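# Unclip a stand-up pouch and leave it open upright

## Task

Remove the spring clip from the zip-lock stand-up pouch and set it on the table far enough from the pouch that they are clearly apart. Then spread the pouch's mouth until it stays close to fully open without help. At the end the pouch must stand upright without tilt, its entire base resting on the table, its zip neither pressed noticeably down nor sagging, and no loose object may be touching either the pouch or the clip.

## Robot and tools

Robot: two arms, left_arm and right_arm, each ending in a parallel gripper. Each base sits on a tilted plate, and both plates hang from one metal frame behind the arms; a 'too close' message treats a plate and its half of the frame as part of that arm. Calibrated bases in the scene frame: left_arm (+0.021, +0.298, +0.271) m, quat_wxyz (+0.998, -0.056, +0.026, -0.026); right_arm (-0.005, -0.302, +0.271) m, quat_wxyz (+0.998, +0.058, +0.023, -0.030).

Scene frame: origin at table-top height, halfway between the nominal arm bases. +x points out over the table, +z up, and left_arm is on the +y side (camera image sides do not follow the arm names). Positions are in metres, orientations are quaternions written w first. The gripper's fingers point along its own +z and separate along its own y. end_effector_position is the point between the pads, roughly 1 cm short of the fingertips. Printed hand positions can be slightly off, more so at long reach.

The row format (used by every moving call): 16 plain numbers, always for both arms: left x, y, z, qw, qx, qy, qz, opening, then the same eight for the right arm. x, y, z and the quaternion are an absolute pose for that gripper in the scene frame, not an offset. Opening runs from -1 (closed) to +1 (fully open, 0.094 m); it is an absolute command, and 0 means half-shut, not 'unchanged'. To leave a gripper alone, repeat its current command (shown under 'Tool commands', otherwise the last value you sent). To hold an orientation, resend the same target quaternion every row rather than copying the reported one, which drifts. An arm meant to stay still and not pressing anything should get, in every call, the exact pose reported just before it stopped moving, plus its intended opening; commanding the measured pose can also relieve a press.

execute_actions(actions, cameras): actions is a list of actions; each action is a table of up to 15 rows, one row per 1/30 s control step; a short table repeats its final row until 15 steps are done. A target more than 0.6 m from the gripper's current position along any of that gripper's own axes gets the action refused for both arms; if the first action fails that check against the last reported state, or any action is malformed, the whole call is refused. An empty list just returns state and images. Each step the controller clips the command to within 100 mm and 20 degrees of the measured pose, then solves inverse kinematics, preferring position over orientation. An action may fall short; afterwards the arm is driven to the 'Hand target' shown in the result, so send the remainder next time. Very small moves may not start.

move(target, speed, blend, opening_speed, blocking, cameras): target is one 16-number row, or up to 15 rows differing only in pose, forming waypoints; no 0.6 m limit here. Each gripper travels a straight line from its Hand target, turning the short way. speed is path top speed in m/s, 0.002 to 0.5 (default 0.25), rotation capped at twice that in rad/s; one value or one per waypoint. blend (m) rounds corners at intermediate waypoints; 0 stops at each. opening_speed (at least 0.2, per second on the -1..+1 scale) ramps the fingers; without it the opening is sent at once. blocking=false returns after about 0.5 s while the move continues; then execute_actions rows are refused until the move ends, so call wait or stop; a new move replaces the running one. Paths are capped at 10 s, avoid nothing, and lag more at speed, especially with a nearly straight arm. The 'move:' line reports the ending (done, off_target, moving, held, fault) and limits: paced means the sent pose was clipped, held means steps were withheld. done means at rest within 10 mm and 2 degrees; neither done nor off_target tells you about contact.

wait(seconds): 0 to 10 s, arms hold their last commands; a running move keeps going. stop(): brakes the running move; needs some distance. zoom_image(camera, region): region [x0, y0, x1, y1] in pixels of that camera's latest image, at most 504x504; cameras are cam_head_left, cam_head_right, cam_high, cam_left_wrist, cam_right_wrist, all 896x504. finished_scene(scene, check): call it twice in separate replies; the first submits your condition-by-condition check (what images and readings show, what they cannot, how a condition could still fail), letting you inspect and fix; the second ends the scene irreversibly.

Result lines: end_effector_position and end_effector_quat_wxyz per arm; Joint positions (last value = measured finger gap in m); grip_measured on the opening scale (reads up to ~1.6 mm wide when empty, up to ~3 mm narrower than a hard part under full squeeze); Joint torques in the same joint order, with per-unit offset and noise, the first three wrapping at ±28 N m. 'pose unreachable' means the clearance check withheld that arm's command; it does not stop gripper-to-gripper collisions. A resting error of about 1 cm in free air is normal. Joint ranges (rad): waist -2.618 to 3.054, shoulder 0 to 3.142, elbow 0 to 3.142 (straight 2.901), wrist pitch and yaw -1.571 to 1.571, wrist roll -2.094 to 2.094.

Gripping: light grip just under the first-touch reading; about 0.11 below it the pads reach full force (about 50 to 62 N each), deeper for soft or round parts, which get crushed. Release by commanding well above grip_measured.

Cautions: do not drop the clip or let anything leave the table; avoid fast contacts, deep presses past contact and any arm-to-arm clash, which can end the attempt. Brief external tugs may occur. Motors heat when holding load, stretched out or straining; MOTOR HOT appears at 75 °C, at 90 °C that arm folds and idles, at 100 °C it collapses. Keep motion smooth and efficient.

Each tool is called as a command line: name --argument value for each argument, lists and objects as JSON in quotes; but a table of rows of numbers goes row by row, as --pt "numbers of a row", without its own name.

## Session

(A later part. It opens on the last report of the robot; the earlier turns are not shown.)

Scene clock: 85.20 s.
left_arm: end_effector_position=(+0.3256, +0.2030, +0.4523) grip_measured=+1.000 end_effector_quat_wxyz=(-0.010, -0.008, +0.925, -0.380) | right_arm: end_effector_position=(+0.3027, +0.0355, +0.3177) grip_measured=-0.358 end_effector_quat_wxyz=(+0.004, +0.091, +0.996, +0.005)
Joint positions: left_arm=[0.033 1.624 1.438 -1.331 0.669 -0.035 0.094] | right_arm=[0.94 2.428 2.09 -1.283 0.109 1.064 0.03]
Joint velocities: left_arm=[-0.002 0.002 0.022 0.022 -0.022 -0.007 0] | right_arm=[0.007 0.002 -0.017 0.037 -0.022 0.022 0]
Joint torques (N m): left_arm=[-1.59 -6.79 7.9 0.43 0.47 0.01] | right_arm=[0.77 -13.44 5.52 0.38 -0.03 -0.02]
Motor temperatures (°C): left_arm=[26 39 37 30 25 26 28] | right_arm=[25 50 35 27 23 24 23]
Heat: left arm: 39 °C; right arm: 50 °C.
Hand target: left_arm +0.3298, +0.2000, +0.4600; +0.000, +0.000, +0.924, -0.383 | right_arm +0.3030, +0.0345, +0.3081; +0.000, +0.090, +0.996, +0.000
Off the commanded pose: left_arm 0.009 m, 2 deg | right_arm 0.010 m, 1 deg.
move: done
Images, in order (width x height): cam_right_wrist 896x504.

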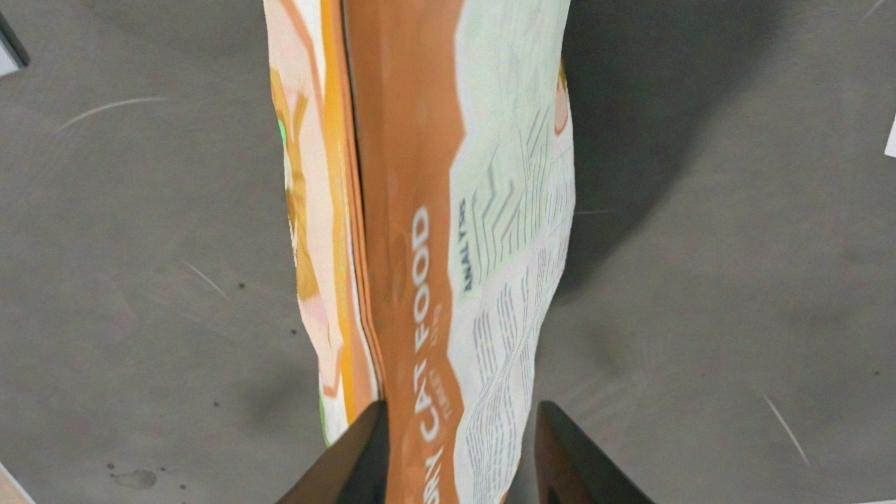

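execute_actions --actions '[]' --cameras '["cam_left_wrist","cam_right_wrist"]'

zoom_image --camera "cam_right_wrist" --region '[320, 300, 470, 450]'

zoom_image --camera "cam_left_wrist" --region '[300, 150, 600, 400]'

Scene clock: 86.37 s.
left_arm: end_effector_position=(+0.3256, +0.2030, +0.4523) grip_measured=+1.000 end_effector_quat_wxyz=(-0.010, -0.008, +0.925, -0.380) | right_arm: end_effector_position=(+0.3026, +0.0354, +0.3176) grip_measured=-0.358 end_effector_quat_wxyz=(+0.004, +0.090, +0.996, +0.004)
Joint positions: left_arm=[0.033 1.624 1.438 -1.331 0.669 -0.035 0.094] | right_arm=[0.94 2.428 2.09 -1.283 0.109 1.063 0.03]
Joint velocities: left_arm=[-0.007 0.017 -0.002 0.051 -0.066 0.007 0] | right_arm=[-0.012 -0.007 -0.007 -0.022 -0.022 -0.037 0]
Joint torques (N m): left_arm=[-1.62 -6.76 7.9 0.42 0.46 -0.01] | right_arm=[0.8 -13.42 5.56 0.39 -0.04 -0.02]
Motor temperatures (°C): left_arm=[26 39 37 30 25 26 28] | right_arm=[25 50 35 27 23 24 23]
Heat: left arm: 39 °C; right arm: 50 °C.
Hand target: left_arm +0.3298, +0.2000, +0.4600; +0.000, +0.000, +0.924, -0.383 | right_arm +0.3030, +0.0344, +0.3080; +0.000, +0.090, +0.996, +0.000
Tool commands: left_gripper/opening=+1.0 right_gripper/opening=-0.36
Off the commanded pose: left_arm 0.009 m, 2 deg | right_arm 0.010 m, 1 deg.
Images, in order (width x height): cam_left_wrist 896x504, cam_right_wrist 896x504.

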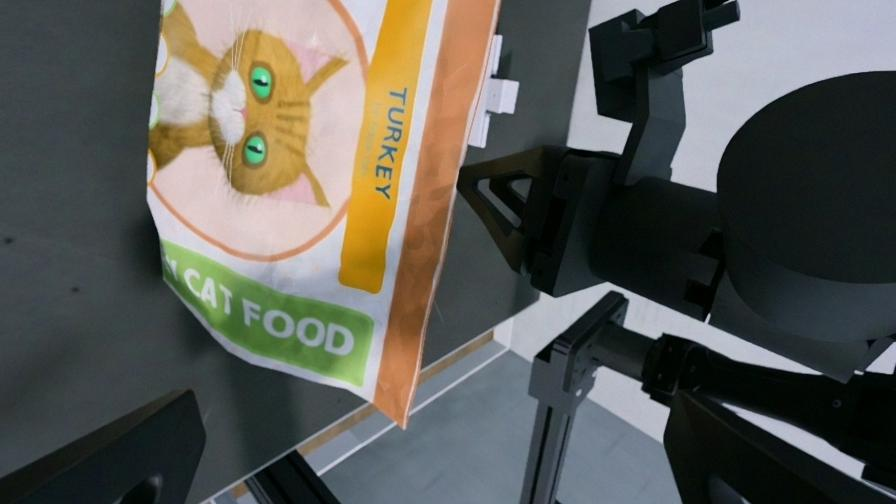

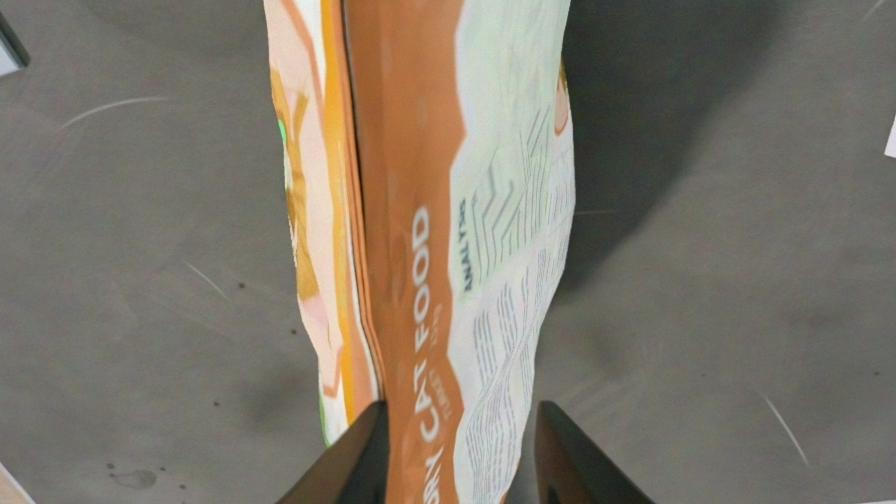

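Scaled by 3.360 from the camera's 896x504 image, which has a finer 1280x720 frame.

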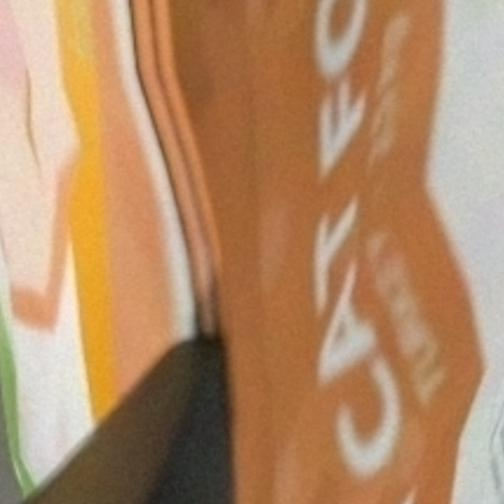

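Scaled by 1.680 from the camera's 896x504 image, which has a finer 1280x720 frame.

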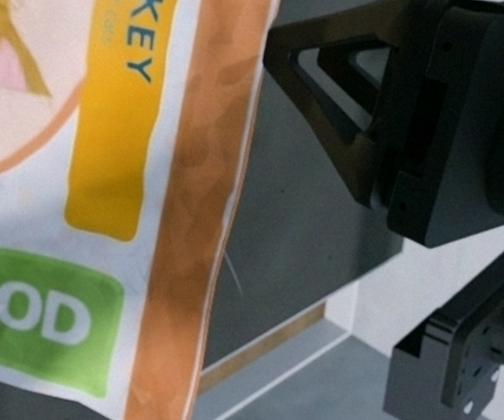

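move --target '[0.33,0.20,0.46,0,0,0.924,-0.383,1,0.303,0.0355,0.292,0,0.09,0.995,0,-0.36]' --speed 0.03 --cameras '["cam_left_wrist","cam_right_wrist"]'

zoom_image --camera "cam_right_wrist" --region '[320, 300, 470, 450]'

zoom_image --camera "cam_left_wrist" --region '[300, 150, 600, 400]'

Scene clock: 88.23 s.
left_arm: end_effector_position=(+0.3256, +0.2030, +0.4523) grip_measured=+1.000 end_effector_quat_wxyz=(-0.010, -0.008, +0.925, -0.380) | right_arm: end_effector_position=(+0.3039, +0.0372, +0.3062) grip_measured=-0.358 end_effector_quat_wxyz=(+0.008, +0.091, +0.996, +0.009)
Joint positions: left_arm=[0.033 1.624 1.438 -1.331 0.669 -0.035 0.094] | right_arm=[0.938 2.428 2.044 -1.226 0.109 1.061 0.03]
Joint velocities: left_arm=[-0.007 -0.017 -0.007 -0.022 0.022 -0.007 0] | right_arm=[0.002 -0.002 0.012 0.007 -0.022 -0.007 0]
Joint torques (N m): left_arm=[-1.61 -6.79 7.88 0.42 0.46 0] | right_arm=[0.8 -12.59 5.59 0.39 -0.03 -0.02]
Motor temperatures (°C): left_arm=[26 39 37 30 25 26 28] | right_arm=[25 51 35 27 23 24 23]
Heat: left arm: 39 °C; right arm: 51 °C.
Hand target: left_arm +0.3298, +0.2000, +0.4600; +0.000, +0.000, +0.924, -0.383 | right_arm +0.3029, +0.0354, +0.2922; +0.000, +0.090, +0.996, +0.000
Off the commanded pose: left_arm 0.009 m, 2 deg | right_arm 0.014 m, 1 deg.
move: off_target (right_arm)
Images, in order (width x height): cam_left_wrist 896x504, cam_right_wrist 896x504.

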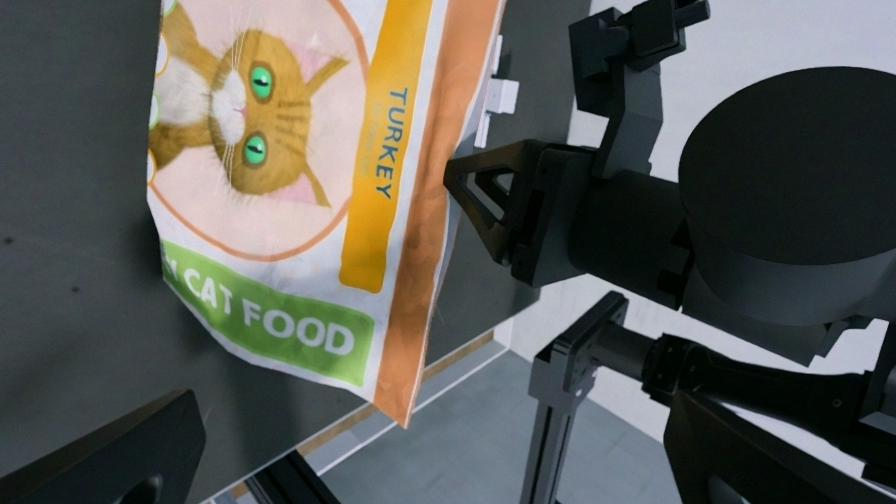

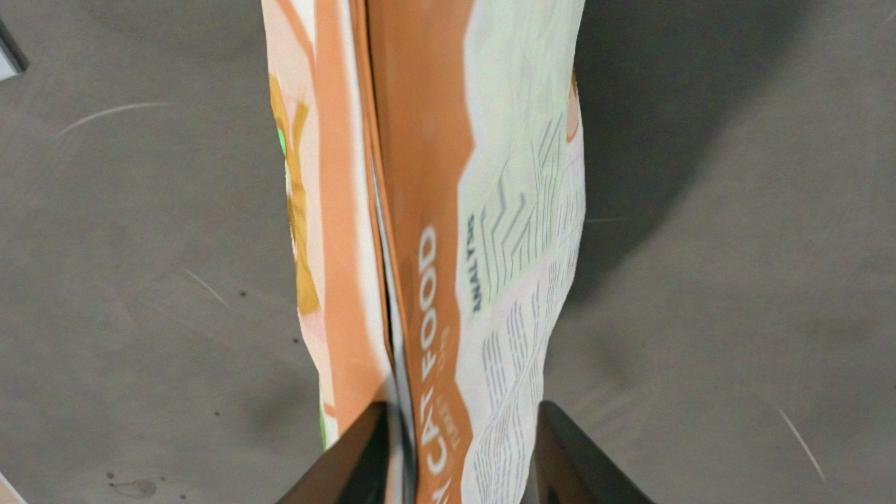

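Scaled by 3.360 from the camera's 896x504 image, which has a finer 1280x720 frame.

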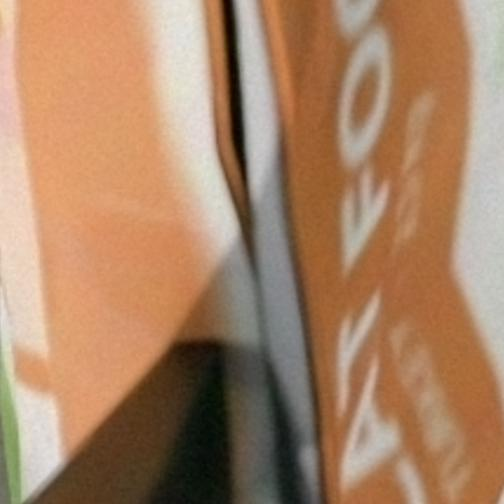

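Scaled by 1.680 from the camera's 896x504 image, which has a finer 1280x720 frame.

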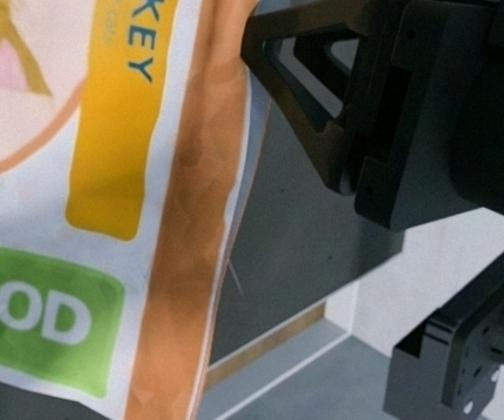

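move --target '[0.33,0.20,0.46,0,0,0.924,-0.383,1,0.303,0.0355,0.33,0,0.09,0.995,0,-0.36]' --speed 0.06 --cameras '["cam_right_wrist"]'

move --target '[0.33,0.20,0.46,0,0,0.924,-0.383,1,0.303,0.0335,0.31,0,0.09,0.995,0,-0.36]' --speed 0.06 --cameras '["cam_left_wrist","cam_right_wrist"]'

zoom_image --camera "cam_right_wrist" --region '[320, 300, 470, 450]'

Scene clock: 90.03 s.
left_arm: end_effector_position=(+0.3256, +0.2030, +0.4523) grip_measured=+1.000 end_effector_quat_wxyz=(-0.010, -0.008, +0.925, -0.380) | right_arm: end_effector_position=(+0.3038, +0.0329, +0.3308) grip_measured=-0.358 end_effector_quat_wxyz=(+0.003, +0.090, +0.996, +0.002)
Joint positions: left_arm=[0.033 1.624 1.438 -1.331 0.669 -0.035 0.094] | right_arm=[0.938 2.428 2.143 -1.342 0.109 1.061 0.03]
Joint velocities: left_arm=[-0.017 0.007 0.002 -0.007 -0.007 0.022 0] | right_arm=[-0.007 0.002 0.017 -0.037 -0.007 0.081 0.002]
Joint torques (N m): left_arm=[-1.62 -6.8 7.91 0.41 0.45 0.01] | right_arm=[1.44 -13.41 8.49 0.04 -0.04 0.07]
Motor temperatures (°C): left_arm=[26 39 38 30 25 26 28] | right_arm=[25 52 35 27 23 24 23]
Heat: left arm: 39 °C; right arm: 52 °C.
Hand target: left_arm +0.3298, +0.2000, +0.4600; +0.000, +0.000, +0.924, -0.383 | right_arm +0.3029, +0.0353, +0.3300; +0.000, +0.090, +0.996, +0.000
Off the commanded pose: left_arm 0.009 m, 2 deg | right_arm 0.003 m, 0 deg.
move: done
Images, in order (width x height): cam_right_wrist 896x504.

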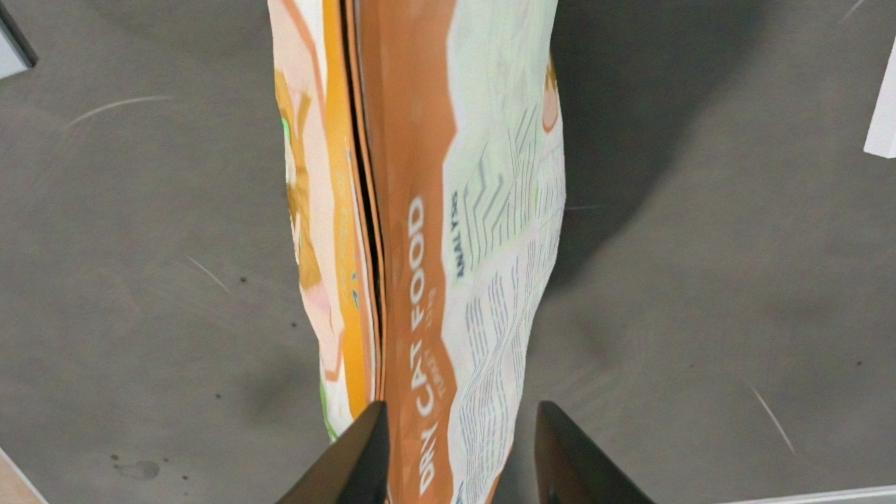

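Scene clock: 91.07 s.
left_arm: end_effector_position=(+0.3256, +0.2030, +0.4522) grip_measured=+1.000 end_effector_quat_wxyz=(-0.010, -0.008, +0.925, -0.380) | right_arm: end_effector_position=(+0.3030, +0.0342, +0.3171) grip_measured=-0.358 end_effector_quat_wxyz=(+0.003, +0.090, +0.996, +0.003)
Joint positions: left_arm=[0.033 1.624 1.438 -1.331 0.668 -0.035 0.094] | right_arm=[0.938 2.428 2.088 -1.285 0.109 1.061 0.03]
Joint velocities: left_arm=[-0.002 -0.002 -0.002 -0.007 -0.081 -0.007 0] | right_arm=[-0.007 -0.007 -0.007 0.051 0.007 -0.037 -0.001]
Joint torques (N m): left_arm=[-1.63 -6.8 7.88 0.42 0.46 -0.01] | right_arm=[0.9 -13.72 5.78 0.33 -0.03 0]
Motor temperatures (°C): left_arm=[26 39 38 30 25 26 28] | right_arm=[25 52 35 27 23 24 23]
Heat: left arm: 39 °C; right arm: 52 °C.
Hand target: left_arm +0.3299, +0.2000, +0.4599; +0.000, +0.000, +0.924, -0.383 | right_arm +0.3030, +0.0335, +0.3100; +0.000, +0.090, +0.996, +0.000
Off the commanded pose: left_arm 0.009 m, 2 deg | right_arm 0.007 m, 1 deg.
move: done
Images, in order (width x height): cam_left_wrist 896x504, cam_right_wrist 896x504.

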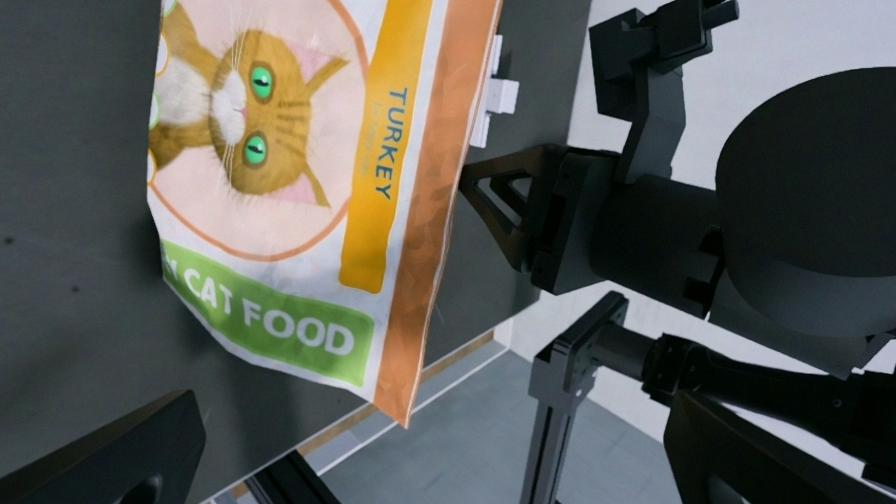

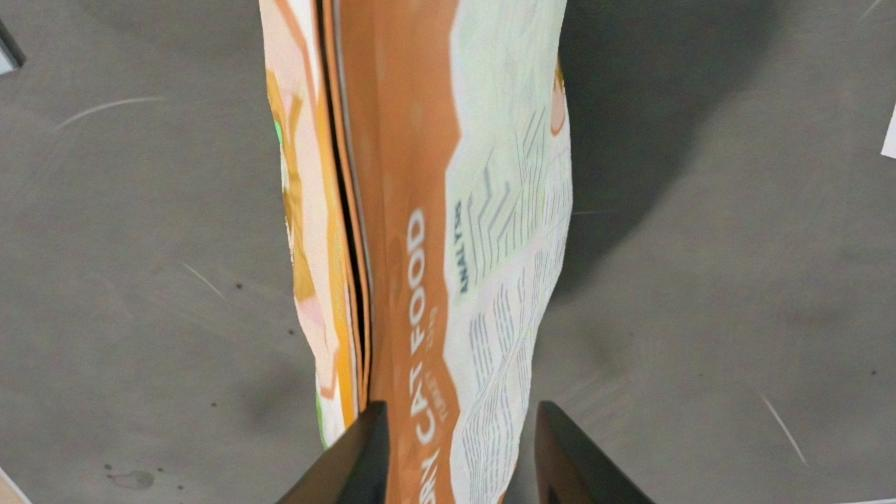

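Scaled by 3.360 from the camera's 896x504 image, which has a finer 1280x720 frame.

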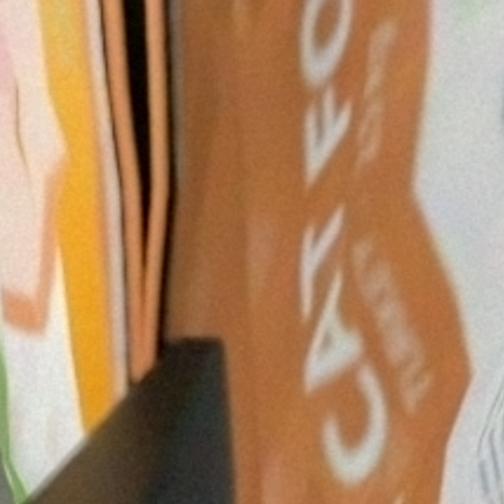

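move --target '[0.33,0.20,0.46,0,0,0.924,-0.383,1,0.310,0.0355,0.335,0,0.09,0.995,0,-0.36]' --speed 0.04 --cameras '["cam_right_wrist"]'

zoom_image --camera "cam_right_wrist" --region '[320, 300, 470, 450]'

move --target '[0.33,0.20,0.46,0,0,0.924,-0.383,1,0.310,0.0345,0.322,0,0.09,0.995,0,-0.36]' --speed 0.02 --cameras '["cam_right_wrist"]'

zoom_image --camera "cam_right_wrist" --region '[320, 300, 470, 450]'

Scene clock: 93.03 s.
left_arm: end_effector_position=(+0.3256, +0.2030, +0.4522) grip_measured=+1.000 end_effector_quat_wxyz=(-0.010, -0.008, +0.925, -0.380) | right_arm: end_effector_position=(+0.3078, +0.0360, +0.3410) grip_measured=-0.358 end_effector_quat_wxyz=(+0.006, +0.090, +0.996, +0.007)
Joint positions: left_arm=[0.033 1.624 1.438 -1.331 0.668 -0.035 0.094] | right_arm=[0.938 2.443 2.211 -1.383 0.109 1.061 0.03]
Joint velocities: left_arm=[0.017 -0.022 -0.002 -0.007 -0.022 0.037 0] | right_arm=[0.002 -0.012 0.002 -0.022 0.022 -0.007 0]
Joint torques (N m): left_arm=[-1.61 -6.8 7.94 0.42 0.47 -0.01] | right_arm=[0.73 -12.63 8.57 0.08 -0.03 -0.02]
Motor temperatures (°C): left_arm=[26 39 38 30 25 26 28] | right_arm=[25 53 35 27 23 24 23]
Heat: left arm: 39 °C; right arm: 53 °C.
Hand target: left_arm +0.3298, +0.2000, +0.4600; +0.000, +0.000, +0.924, -0.383 | right_arm +0.3097, +0.0353, +0.3350; +0.000, +0.090, +0.996, +0.000
Off the commanded pose: left_arm 0.009 m, 2 deg | right_arm 0.006 m, 1 deg.
move: done
Images, in order (width x height): cam_right_wrist 896x504.

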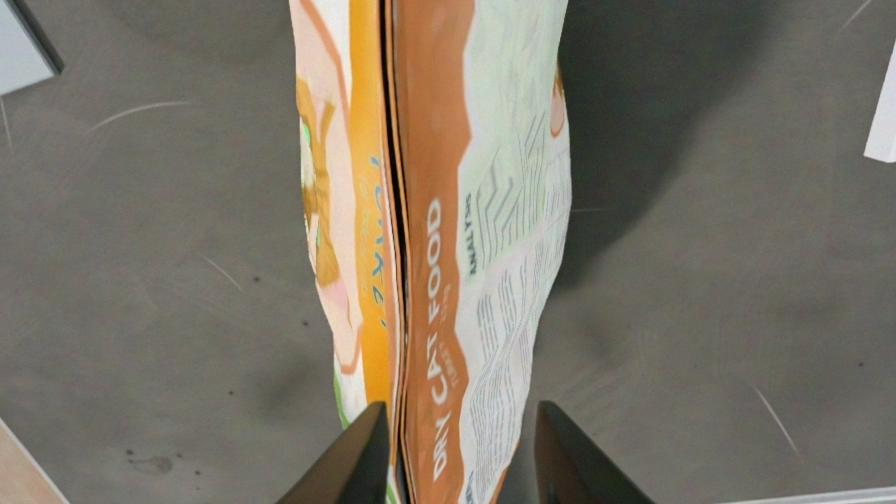

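Scaled by 3.360 from the camera's 896x504 image, which has a finer 1280x720 frame.

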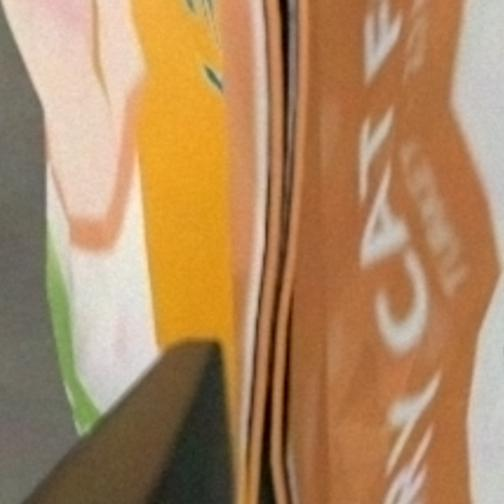

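Scene clock: 94.17 s.
left_arm: end_effector_position=(+0.3256, +0.2030, +0.4522) grip_measured=+1.000 end_effector_quat_wxyz=(-0.010, -0.008, +0.925, -0.380) | right_arm: end_effector_position=(+0.3103, +0.0357, +0.3340) grip_measured=-0.358 end_effector_quat_wxyz=(+0.007, +0.091, +0.996, +0.008)
Joint positions: left_arm=[0.033 1.624 1.438 -1.331 0.668 -0.035 0.094] | right_arm=[0.932 2.443 2.184 -1.352 0.109 1.056 0.03]
Joint velocities: left_arm=[-0.017 0.017 -0.017 0.007 0.051 0.037 0] | right_arm=[0.002 0.002 0.012 -0.022 0.022 -0.11 0]
Joint torques (N m): left_arm=[-1.59 -6.79 7.88 0.41 0.46 0] | right_arm=[0.83 -13.03 5.7 0.33 -0.03 -0.02]
Motor temperatures (°C): left_arm=[26 39 38 30 25 26 28] | right_arm=[25 52 35 27 23 24 23]
Heat: left arm: 39 °C; right arm: 52 °C.
Hand target: left_arm +0.3298, +0.2000, +0.4600; +0.000, +0.000, +0.924, -0.383 | right_arm +0.3099, +0.0345, +0.3222; +0.000, +0.090, +0.996, +0.000
Off the commanded pose: left_arm 0.009 m, 2 deg | right_arm 0.012 m, 1 deg.
move: off_target (right_arm)
Images, in order (width x height): cam_right_wrist 896x504.

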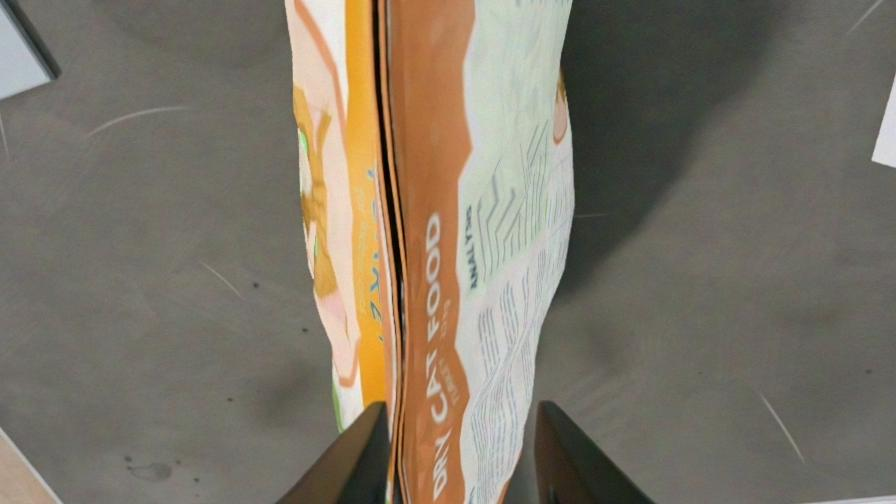

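Scaled by 3.360 from the camera's 896x504 image, which has a finer 1280x720 frame.

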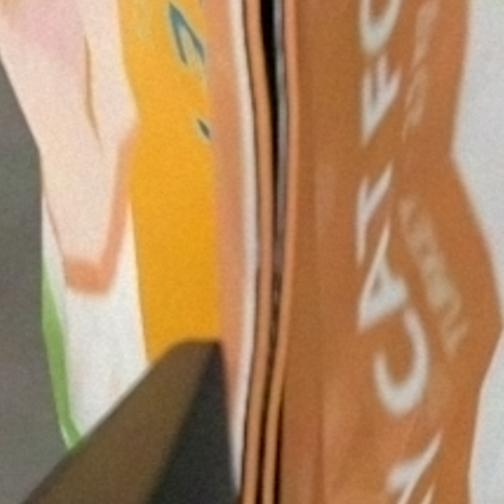

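move --target '[0.33,0.20,0.46,0,0,0.924,-0.383,1,0.345,0.0275,0.322,0,0.09,0.995,0,-0.36]' --speed 0.04 --cameras '["cam_right_wrist"]'

zoom_image --camera "cam_right_wrist" --region '[320, 300, 470, 450]'

Scene clock: 96.33 s.
left_arm: end_effector_position=(+0.3256, +0.2030, +0.4522) grip_measured=+1.000 end_effector_quat_wxyz=(-0.010, -0.008, +0.925, -0.380) | right_arm: end_effector_position=(+0.3446, +0.0278, +0.3292) grip_measured=-0.358 end_effector_quat_wxyz=(+0.005, +0.093, +0.996, +0.008)
Joint positions: left_arm=[0.033 1.624 1.438 -1.331 0.668 -0.035 0.094] | right_arm=[0.866 2.552 2.376 -1.43 0.109 0.993 0.03]
Joint velocities: left_arm=[-0.002 -0.002 -0.007 -0.066 -0.007 -0.051 0] | right_arm=[0.002 -0.002 0.002 -0.066 -0.007 0.051 -0.001]
Joint torques (N m): left_arm=[-1.62 -6.79 7.92 0.42 0.46 0] | right_arm=[1.16 -13.19 8.61 0.1 0 -0.02]
Motor temperatures (°C): left_arm=[26 39 38 30 25 26 28] | right_arm=[25 53 35 27 23 24 23]
Heat: left arm: 39 °C; right arm: 53 °C.
Hand target: left_arm +0.3298, +0.2000, +0.4600; +0.000, +0.000, +0.924, -0.383 | right_arm +0.3448, +0.0276, +0.3219; +0.000, +0.090, +0.996, +0.000
Off the commanded pose: left_arm 0.009 m, 2 deg | right_arm 0.007 m, 1 deg.
move: done
Images, in order (width x height): cam_right_wrist 896x504.

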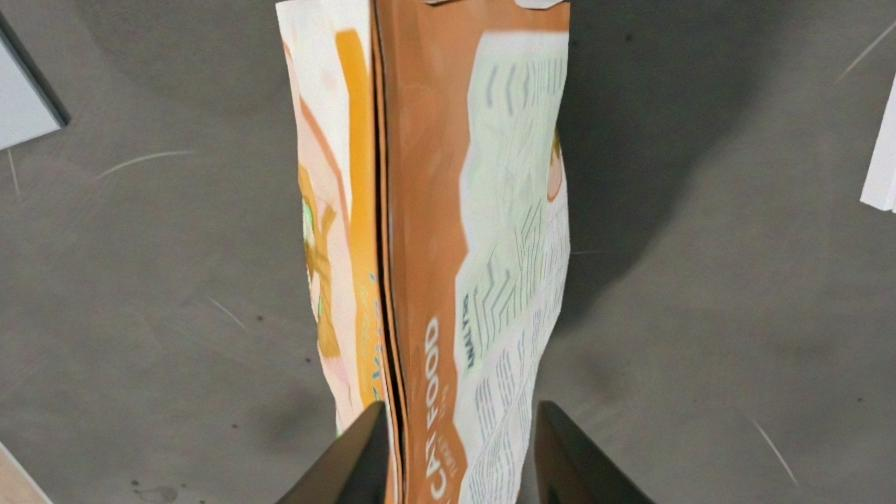

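Scaled by 3.360 from the camera's 896x504 image, which has a finer 1280x720 frame.

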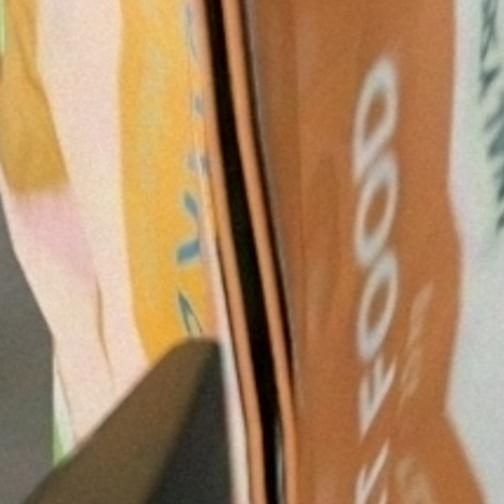

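move --target '[0.33,0.20,0.46,0,0,0.924,-0.383,1,0.345,0.0243,0.314,0,0.09,0.995,0,-0.36]' --speed 0.03 --cameras '["cam_right_wrist"]'

zoom_image --camera "cam_right_wrist" --region '[320, 300, 470, 450]'

Scene clock: 97.47 s.
left_arm: end_effector_position=(+0.3256, +0.2030, +0.4522) grip_measured=+1.000 end_effector_quat_wxyz=(-0.010, -0.008, +0.925, -0.380) | right_arm: end_effector_position=(+0.3436, +0.0250, +0.3205) grip_measured=-0.358 end_effector_quat_wxyz=(+0.001, +0.091, +0.996, +0.003)
Joint positions: left_arm=[0.033 1.624 1.438 -1.331 0.668 -0.035 0.094] | right_arm=[0.861 2.552 2.342 -1.409 0.109 0.986 0.03]
Joint velocities: left_arm=[-0.007 0.002 -0.012 -0.022 -0.081 -0.037 0] | right_arm=[0.017 -0.002 -0.012 -0.051 -0.066 -0.051 0.001]
Joint torques (N m): left_arm=[-1.59 -6.79 7.88 0.42 0.47 0] | right_arm=[0.98 -14.83 5.64 0.35 0.01 -0.02]
Motor temperatures (°C): left_arm=[26 39 38 30 25 26 28] | right_arm=[25 53 35 27 23 24 23]
Heat: left arm: 39 °C; right arm: 53 °C.
Hand target: left_arm +0.3298, +0.2000, +0.4600; +0.000, +0.000, +0.924, -0.383 | right_arm +0.3451, +0.0242, +0.3141; +0.000, +0.090, +0.996, +0.000
Off the commanded pose: left_arm 0.009 m, 2 deg | right_arm 0.007 m, 0 deg.
move: done
Images, in order (width x height): cam_right_wrist 896x504.

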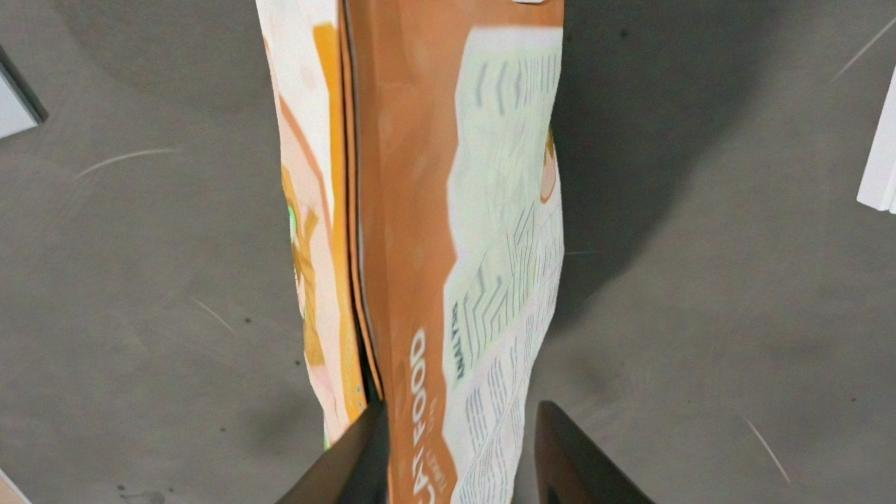

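Scaled by 3.360 from the camera's 896x504 image, which has a finer 1280x720 frame.

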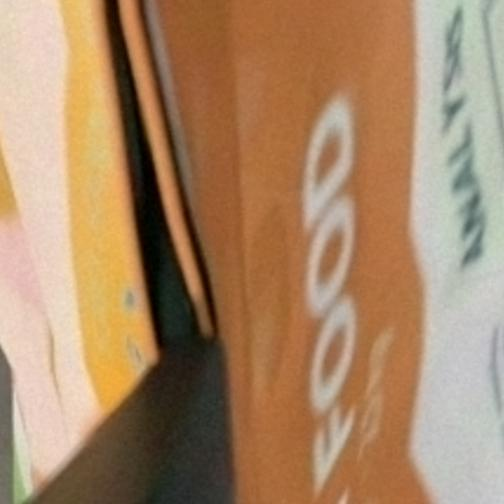

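move --target '[0.33,0.20,0.46,0,0,0.924,-0.383,1,0.345,0.0258,0.3135,0,0.09,0.995,0,-0.36]' --speed 0.03 --cameras '["cam_right_wrist"]'

zoom_image --camera "cam_right_wrist" --region '[320, 300, 470, 450]'

Scene clock: 98.57 s.
left_arm: end_effector_position=(+0.3256, +0.2030, +0.4522) grip_measured=+1.000 end_effector_quat_wxyz=(-0.010, -0.008, +0.925, -0.380) | right_arm: end_effector_position=(+0.3437, +0.0251, +0.3205) grip_measured=-0.358 end_effector_quat_wxyz=(+0.001, +0.091, +0.996, +0.003)
Joint positions: left_arm=[0.033 1.624 1.438 -1.331 0.668 -0.035 0.094] | right_arm=[0.861 2.552 2.342 -1.409 0.109 0.986 0.03]
Joint velocities: left_arm=[0.002 -0.007 -0.002 0.066 0.037 -0.037 0] | right_arm=[0.007 -0.012 -0.012 0.022 -0.022 0.007 -0.001]
Joint torques (N m): left_arm=[-1.63 -6.8 7.91 0.42 0.46 0] | right_arm=[1.17 -14.32 6.37 0.33 0.01 0]
Motor temperatures (°C): left_arm=[26 39 38 29 25 26 28] | right_arm=[25 53 35 27 23 24 23]
Heat: left arm: 39 °C; right arm: 53 °C.
Hand target: left_arm +0.3298, +0.2000, +0.4600; +0.000, +0.000, +0.924, -0.383 | right_arm +0.3449, +0.0258, +0.3135; +0.000, +0.090, +0.996, +0.000
Off the commanded pose: left_arm 0.009 m, 2 deg | right_arm 0.007 m, 0 deg.
move: done
Images, in order (width x height): cam_right_wrist 896x504.

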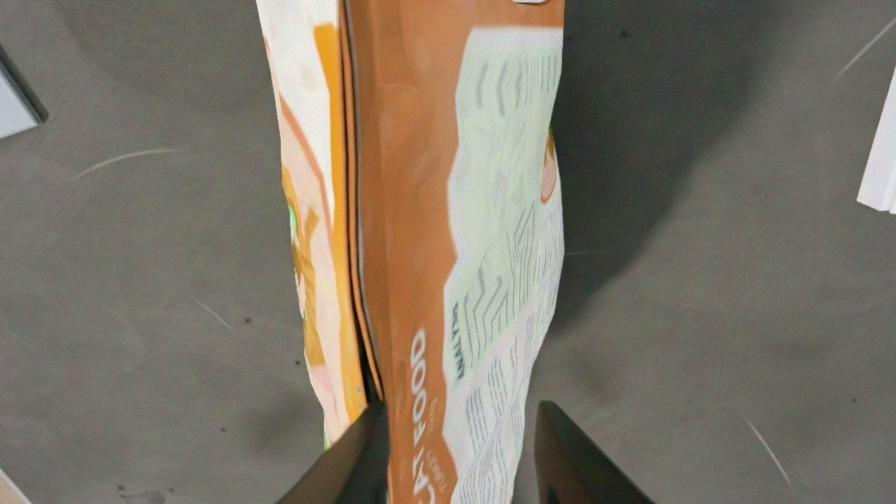

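Scaled by 3.360 from the camera's 896x504 image, which has a finer 1280x720 frame.

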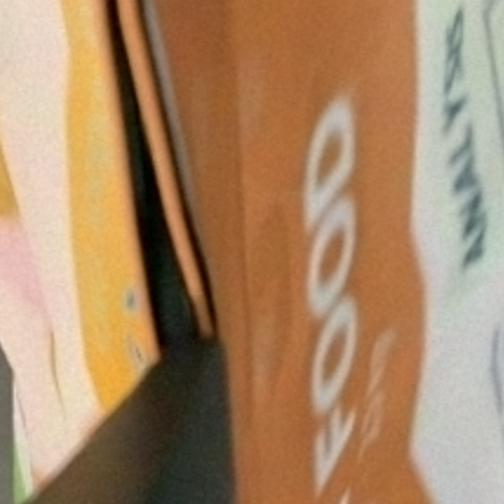

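move --target '[0.33,0.20,0.46,0,0,0.924,-0.383,1,0.345,0.028,0.3125,0,0.09,0.995,0,-0.36]' --speed 0.03 --cameras '["cam_right_wrist"]'

zoom_image --camera "cam_right_wrist" --region '[320, 300, 470, 450]'

Scene clock: 99.60 s.
left_arm: end_effector_position=(+0.3256, +0.2030, +0.4522) grip_measured=+1.000 end_effector_quat_wxyz=(-0.010, -0.008, +0.925, -0.380) | right_arm: end_effector_position=(+0.3437, +0.0251, +0.3205) grip_measured=-0.358 end_effector_quat_wxyz=(+0.001, +0.091, +0.996, +0.003)
Joint positions: left_arm=[0.033 1.624 1.438 -1.331 0.668 -0.035 0.094] | right_arm=[0.861 2.552 2.342 -1.409 0.109 0.986 0.03]
Joint velocities: left_arm=[-0.007 0.002 0.007 -0.022 -0.022 0.007 0] | right_arm=[0.002 -0.002 -0.012 -0.022 -0.007 0.037 -0.001]
Joint torques (N m): left_arm=[-1.61 -6.8 7.91 0.41 0.45 0] | right_arm=[1.36 -13.56 7.51 0.29 0 0.03]
Motor temperatures (°C): left_arm=[26 39 38 29 25 26 28] | right_arm=[25 53 35 27 23 24 23]
Heat: left arm: 39 °C; right arm: 53 °C.
Hand target: left_arm +0.3298, +0.2000, +0.4600; +0.000, +0.000, +0.924, -0.383 | right_arm +0.3448, +0.0279, +0.3125; +0.000, +0.090, +0.996, +0.000
Off the commanded pose: left_arm 0.009 m, 2 deg | right_arm 0.009 m, 0 deg.
move: done
Images, in order (width x height): cam_right_wrist 896x504.

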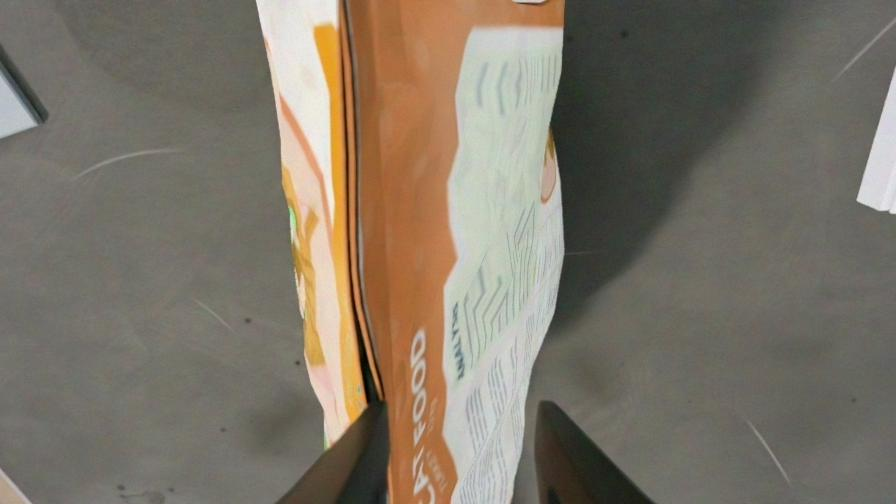

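Scaled by 3.360 from the camera's 896x504 image, which has a finer 1280x720 frame.

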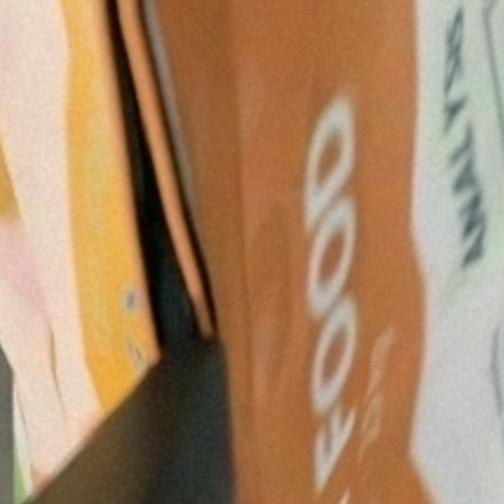

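move --target '[0.33,0.20,0.46,0,0,0.924,-0.383,1,0.345,0.030,0.328,0,0.09,0.995,0,-0.36]' --speed 0.03 --cameras '[]'

move --target '[0.33,0.20,0.46,0,0,0.924,-0.383,1,0.345,0.0265,0.314,0,0.09,0.995,0,-0.36]' --speed 0.03 --cameras '["cam_right_wrist"]'

zoom_image --camera "cam_right_wrist" --region '[320, 300, 470, 450]'

Scene clock: 101.13 s.
left_arm: end_effector_position=(+0.3256, +0.2030, +0.4522) grip_measured=+1.000 end_effector_quat_wxyz=(-0.010, -0.008, +0.925, -0.380) | right_arm: end_effector_position=(+0.3474, +0.0267, +0.3345) grip_measured=-0.358 end_effector_quat_wxyz=(+0.004, +0.093, +0.996, +0.007)
Joint positions: left_arm=[0.033 1.624 1.438 -1.331 0.668 -0.035 0.094] | right_arm=[0.861 2.571 2.432 -1.468 0.109 0.988 0.03]
Joint velocities: left_arm=[-0.032 -0.022 -0.012 -0.007 0.066 0.081 0] | right_arm=[0.002 -0.007 0.012 0.066 0.007 -0.037 0]
Joint torques (N m): left_arm=[-1.58 -6.79 7.88 0.42 0.47 0] | right_arm=[1.89 -13.31 8.57 0.09 0.01 0.07]
Motor temperatures (°C): left_arm=[26 39 38 29 25 26 28] | right_arm=[25 53 35 27 23 24 23]
Heat: left arm: 39 °C; right arm: 53 °C.
Hand target: left_arm +0.3298, +0.2000, +0.4600; +0.000, +0.000, +0.924, -0.383 | right_arm +0.3447, +0.0297, +0.3279; +0.000, +0.090, +0.996, +0.000
Off the commanded pose: left_arm 0.009 m, 2 deg | right_arm 0.008 m, 1 deg.
move: done
No camera images: "cameras" was empty.

Scene clock: 102.10 s.
left_arm: end_effector_position=(+0.3256, +0.2030, +0.4522) grip_measured=+1.000 end_effector_quat_wxyz=(-0.010, -0.008, +0.925, -0.380) | right_arm: end_effector_position=(+0.3442, +0.0261, +0.3175) grip_measured=-0.358 end_effector_quat_wxyz=(-0.001, +0.091, +0.996, +0.000)
Joint positions: left_arm=[0.033 1.624 1.438 -1.331 0.668 -0.035 0.094] | right_arm=[0.861 2.571 2.364 -1.42 0.109 0.988 0.03]
Joint velocities: left_arm=[-0.027 0.017 -0.007 -0.022 -0.007 0.007 0] | right_arm=[-0.022 0.007 0.002 0.007 0.051 0.007 0]
Joint torques (N m): left_arm=[-1.62 -6.8 7.91 0.41 0.46 -0.01] | right_arm=[1.21 -15.46 5.56 0.37 0.01 0]
Motor temperatures (°C): left_arm=[26 39 39 29 25 26 28] | right_arm=[25 53 35 27 23 24 23]
Heat: left arm: 39 °C; right arm: 53 °C.
Hand target: left_arm +0.3298, +0.2000, +0.4600; +0.000, +0.000, +0.924, -0.383 | right_arm +0.3452, +0.0266, +0.3140; +0.000, +0.090, +0.996, +0.000
Off the commanded pose: left_arm 0.009 m, 2 deg | right_arm 0.004 m, 0 deg.
move: done
Images, in order (width x height): cam_right_wrist 896x504.

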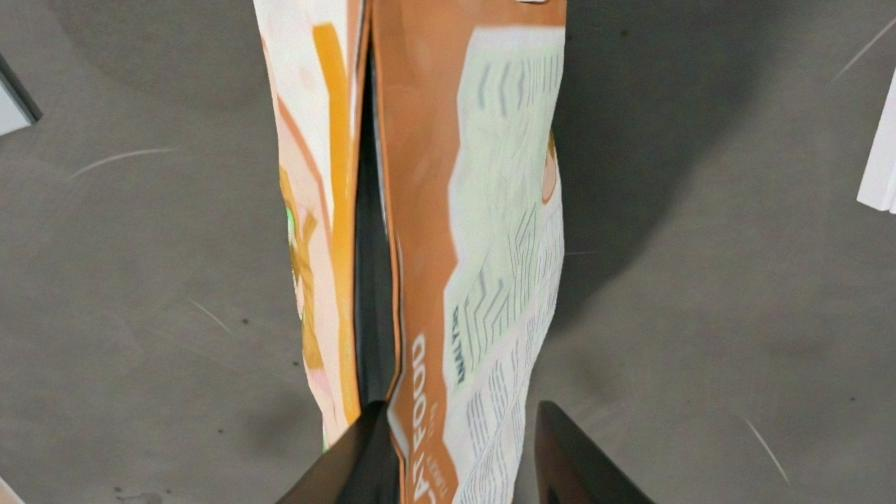

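Scaled by 3.360 from the camera's 896x504 image, which has a finer 1280x720 frame.

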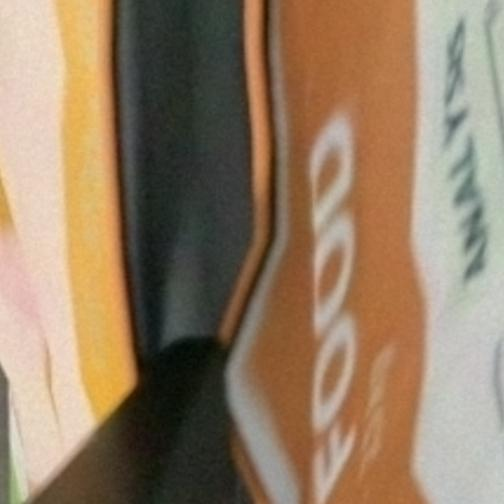

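move --target '[0.33,0.20,0.46,0,0,0.924,-0.383,1,0.345,0.027,0.295,0,0.09,0.995,0,-0.36]' --speed 0.03 --cameras '["cam_left_wrist","cam_right_wrist"]'

zoom_image --camera "cam_right_wrist" --region '[320, 300, 470, 450]'

Scene clock: 103.43 s.
left_arm: end_effector_position=(+0.3256, +0.2030, +0.4522) grip_measured=+1.000 end_effector_quat_wxyz=(-0.010, -0.008, +0.925, -0.380) | right_arm: end_effector_position=(+0.3435, +0.0285, +0.2977) grip_measured=-0.358 end_effector_quat_wxyz=(-0.001, +0.090, +0.996, +0.001)
Joint positions: left_arm=[0.033 1.624 1.438 -1.331 0.668 -0.035 0.094] | right_arm=[0.861 2.571 2.284 -1.339 0.109 0.985 0.03]
Joint velocities: left_arm=[-0.007 0.002 -0.007 0.037 -0.007 0.007 0] | right_arm=[-0.007 -0.007 -0.022 -0.007 -0.037 -0.007 0]
Joint torques (N m): left_arm=[-1.61 -6.79 7.87 0.42 0.46 -0.01] | right_arm=[0.98 -15.66 5.6 0.3 0.02 -0.01]
Motor temperatures (°C): left_arm=[26 39 39 29 25 26 28] | right_arm=[25 53 35 27 23 24 23]
Heat: left arm: 39 °C; right arm: 53 °C.
Hand target: left_arm +0.3298, +0.2000, +0.4600; +0.000, +0.000, +0.924, -0.383 | right_arm +0.3451, +0.0271, +0.2950; +0.000, +0.090, +0.996, +0.000
Off the commanded pose: left_arm 0.009 m, 2 deg | right_arm 0.003 m, 0 deg.
move: done
Images, in order (width x height): cam_left_wrist 896x504, cam_right_wrist 896x504.

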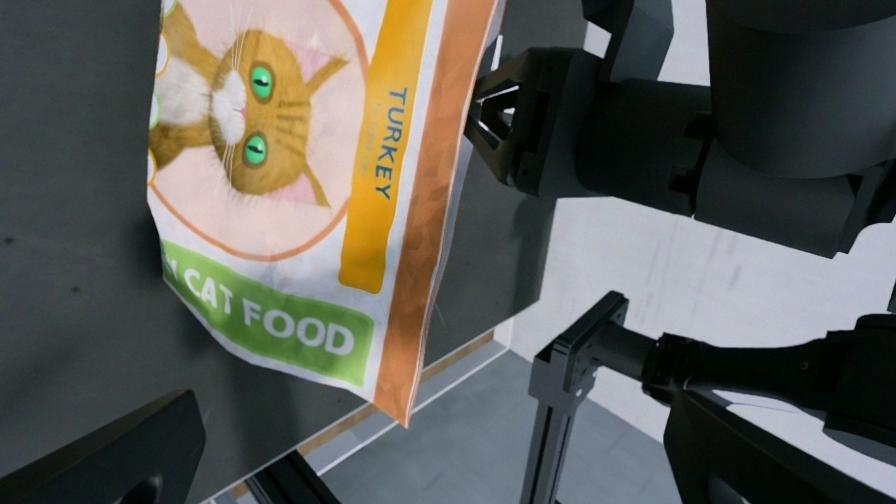

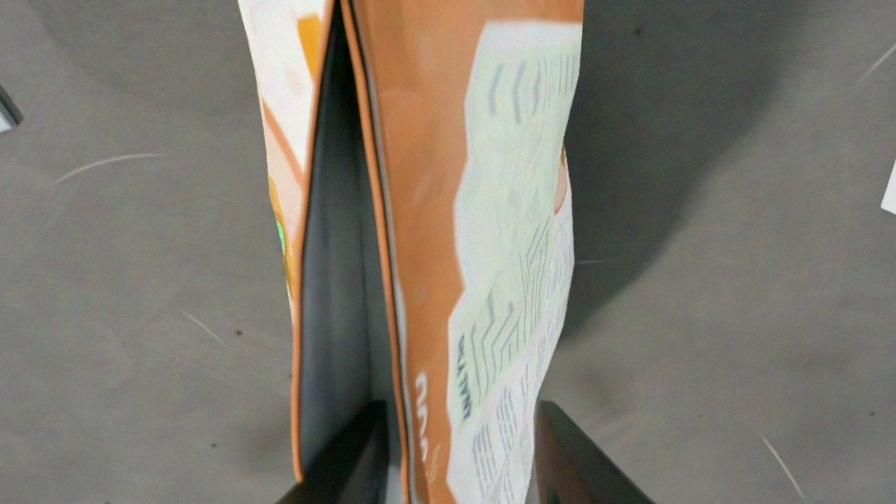

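Scaled by 3.360 from the camera's 896x504 image, which has a finer 1280x720 frame.

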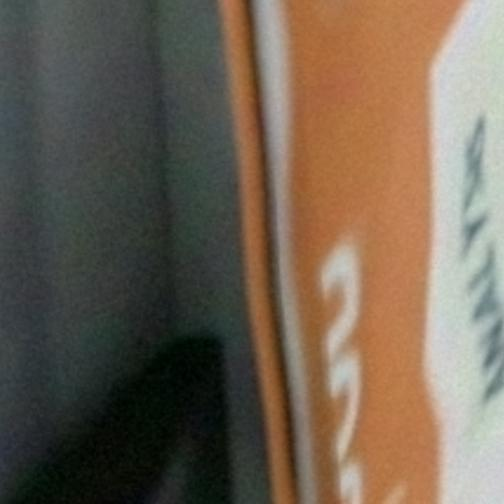

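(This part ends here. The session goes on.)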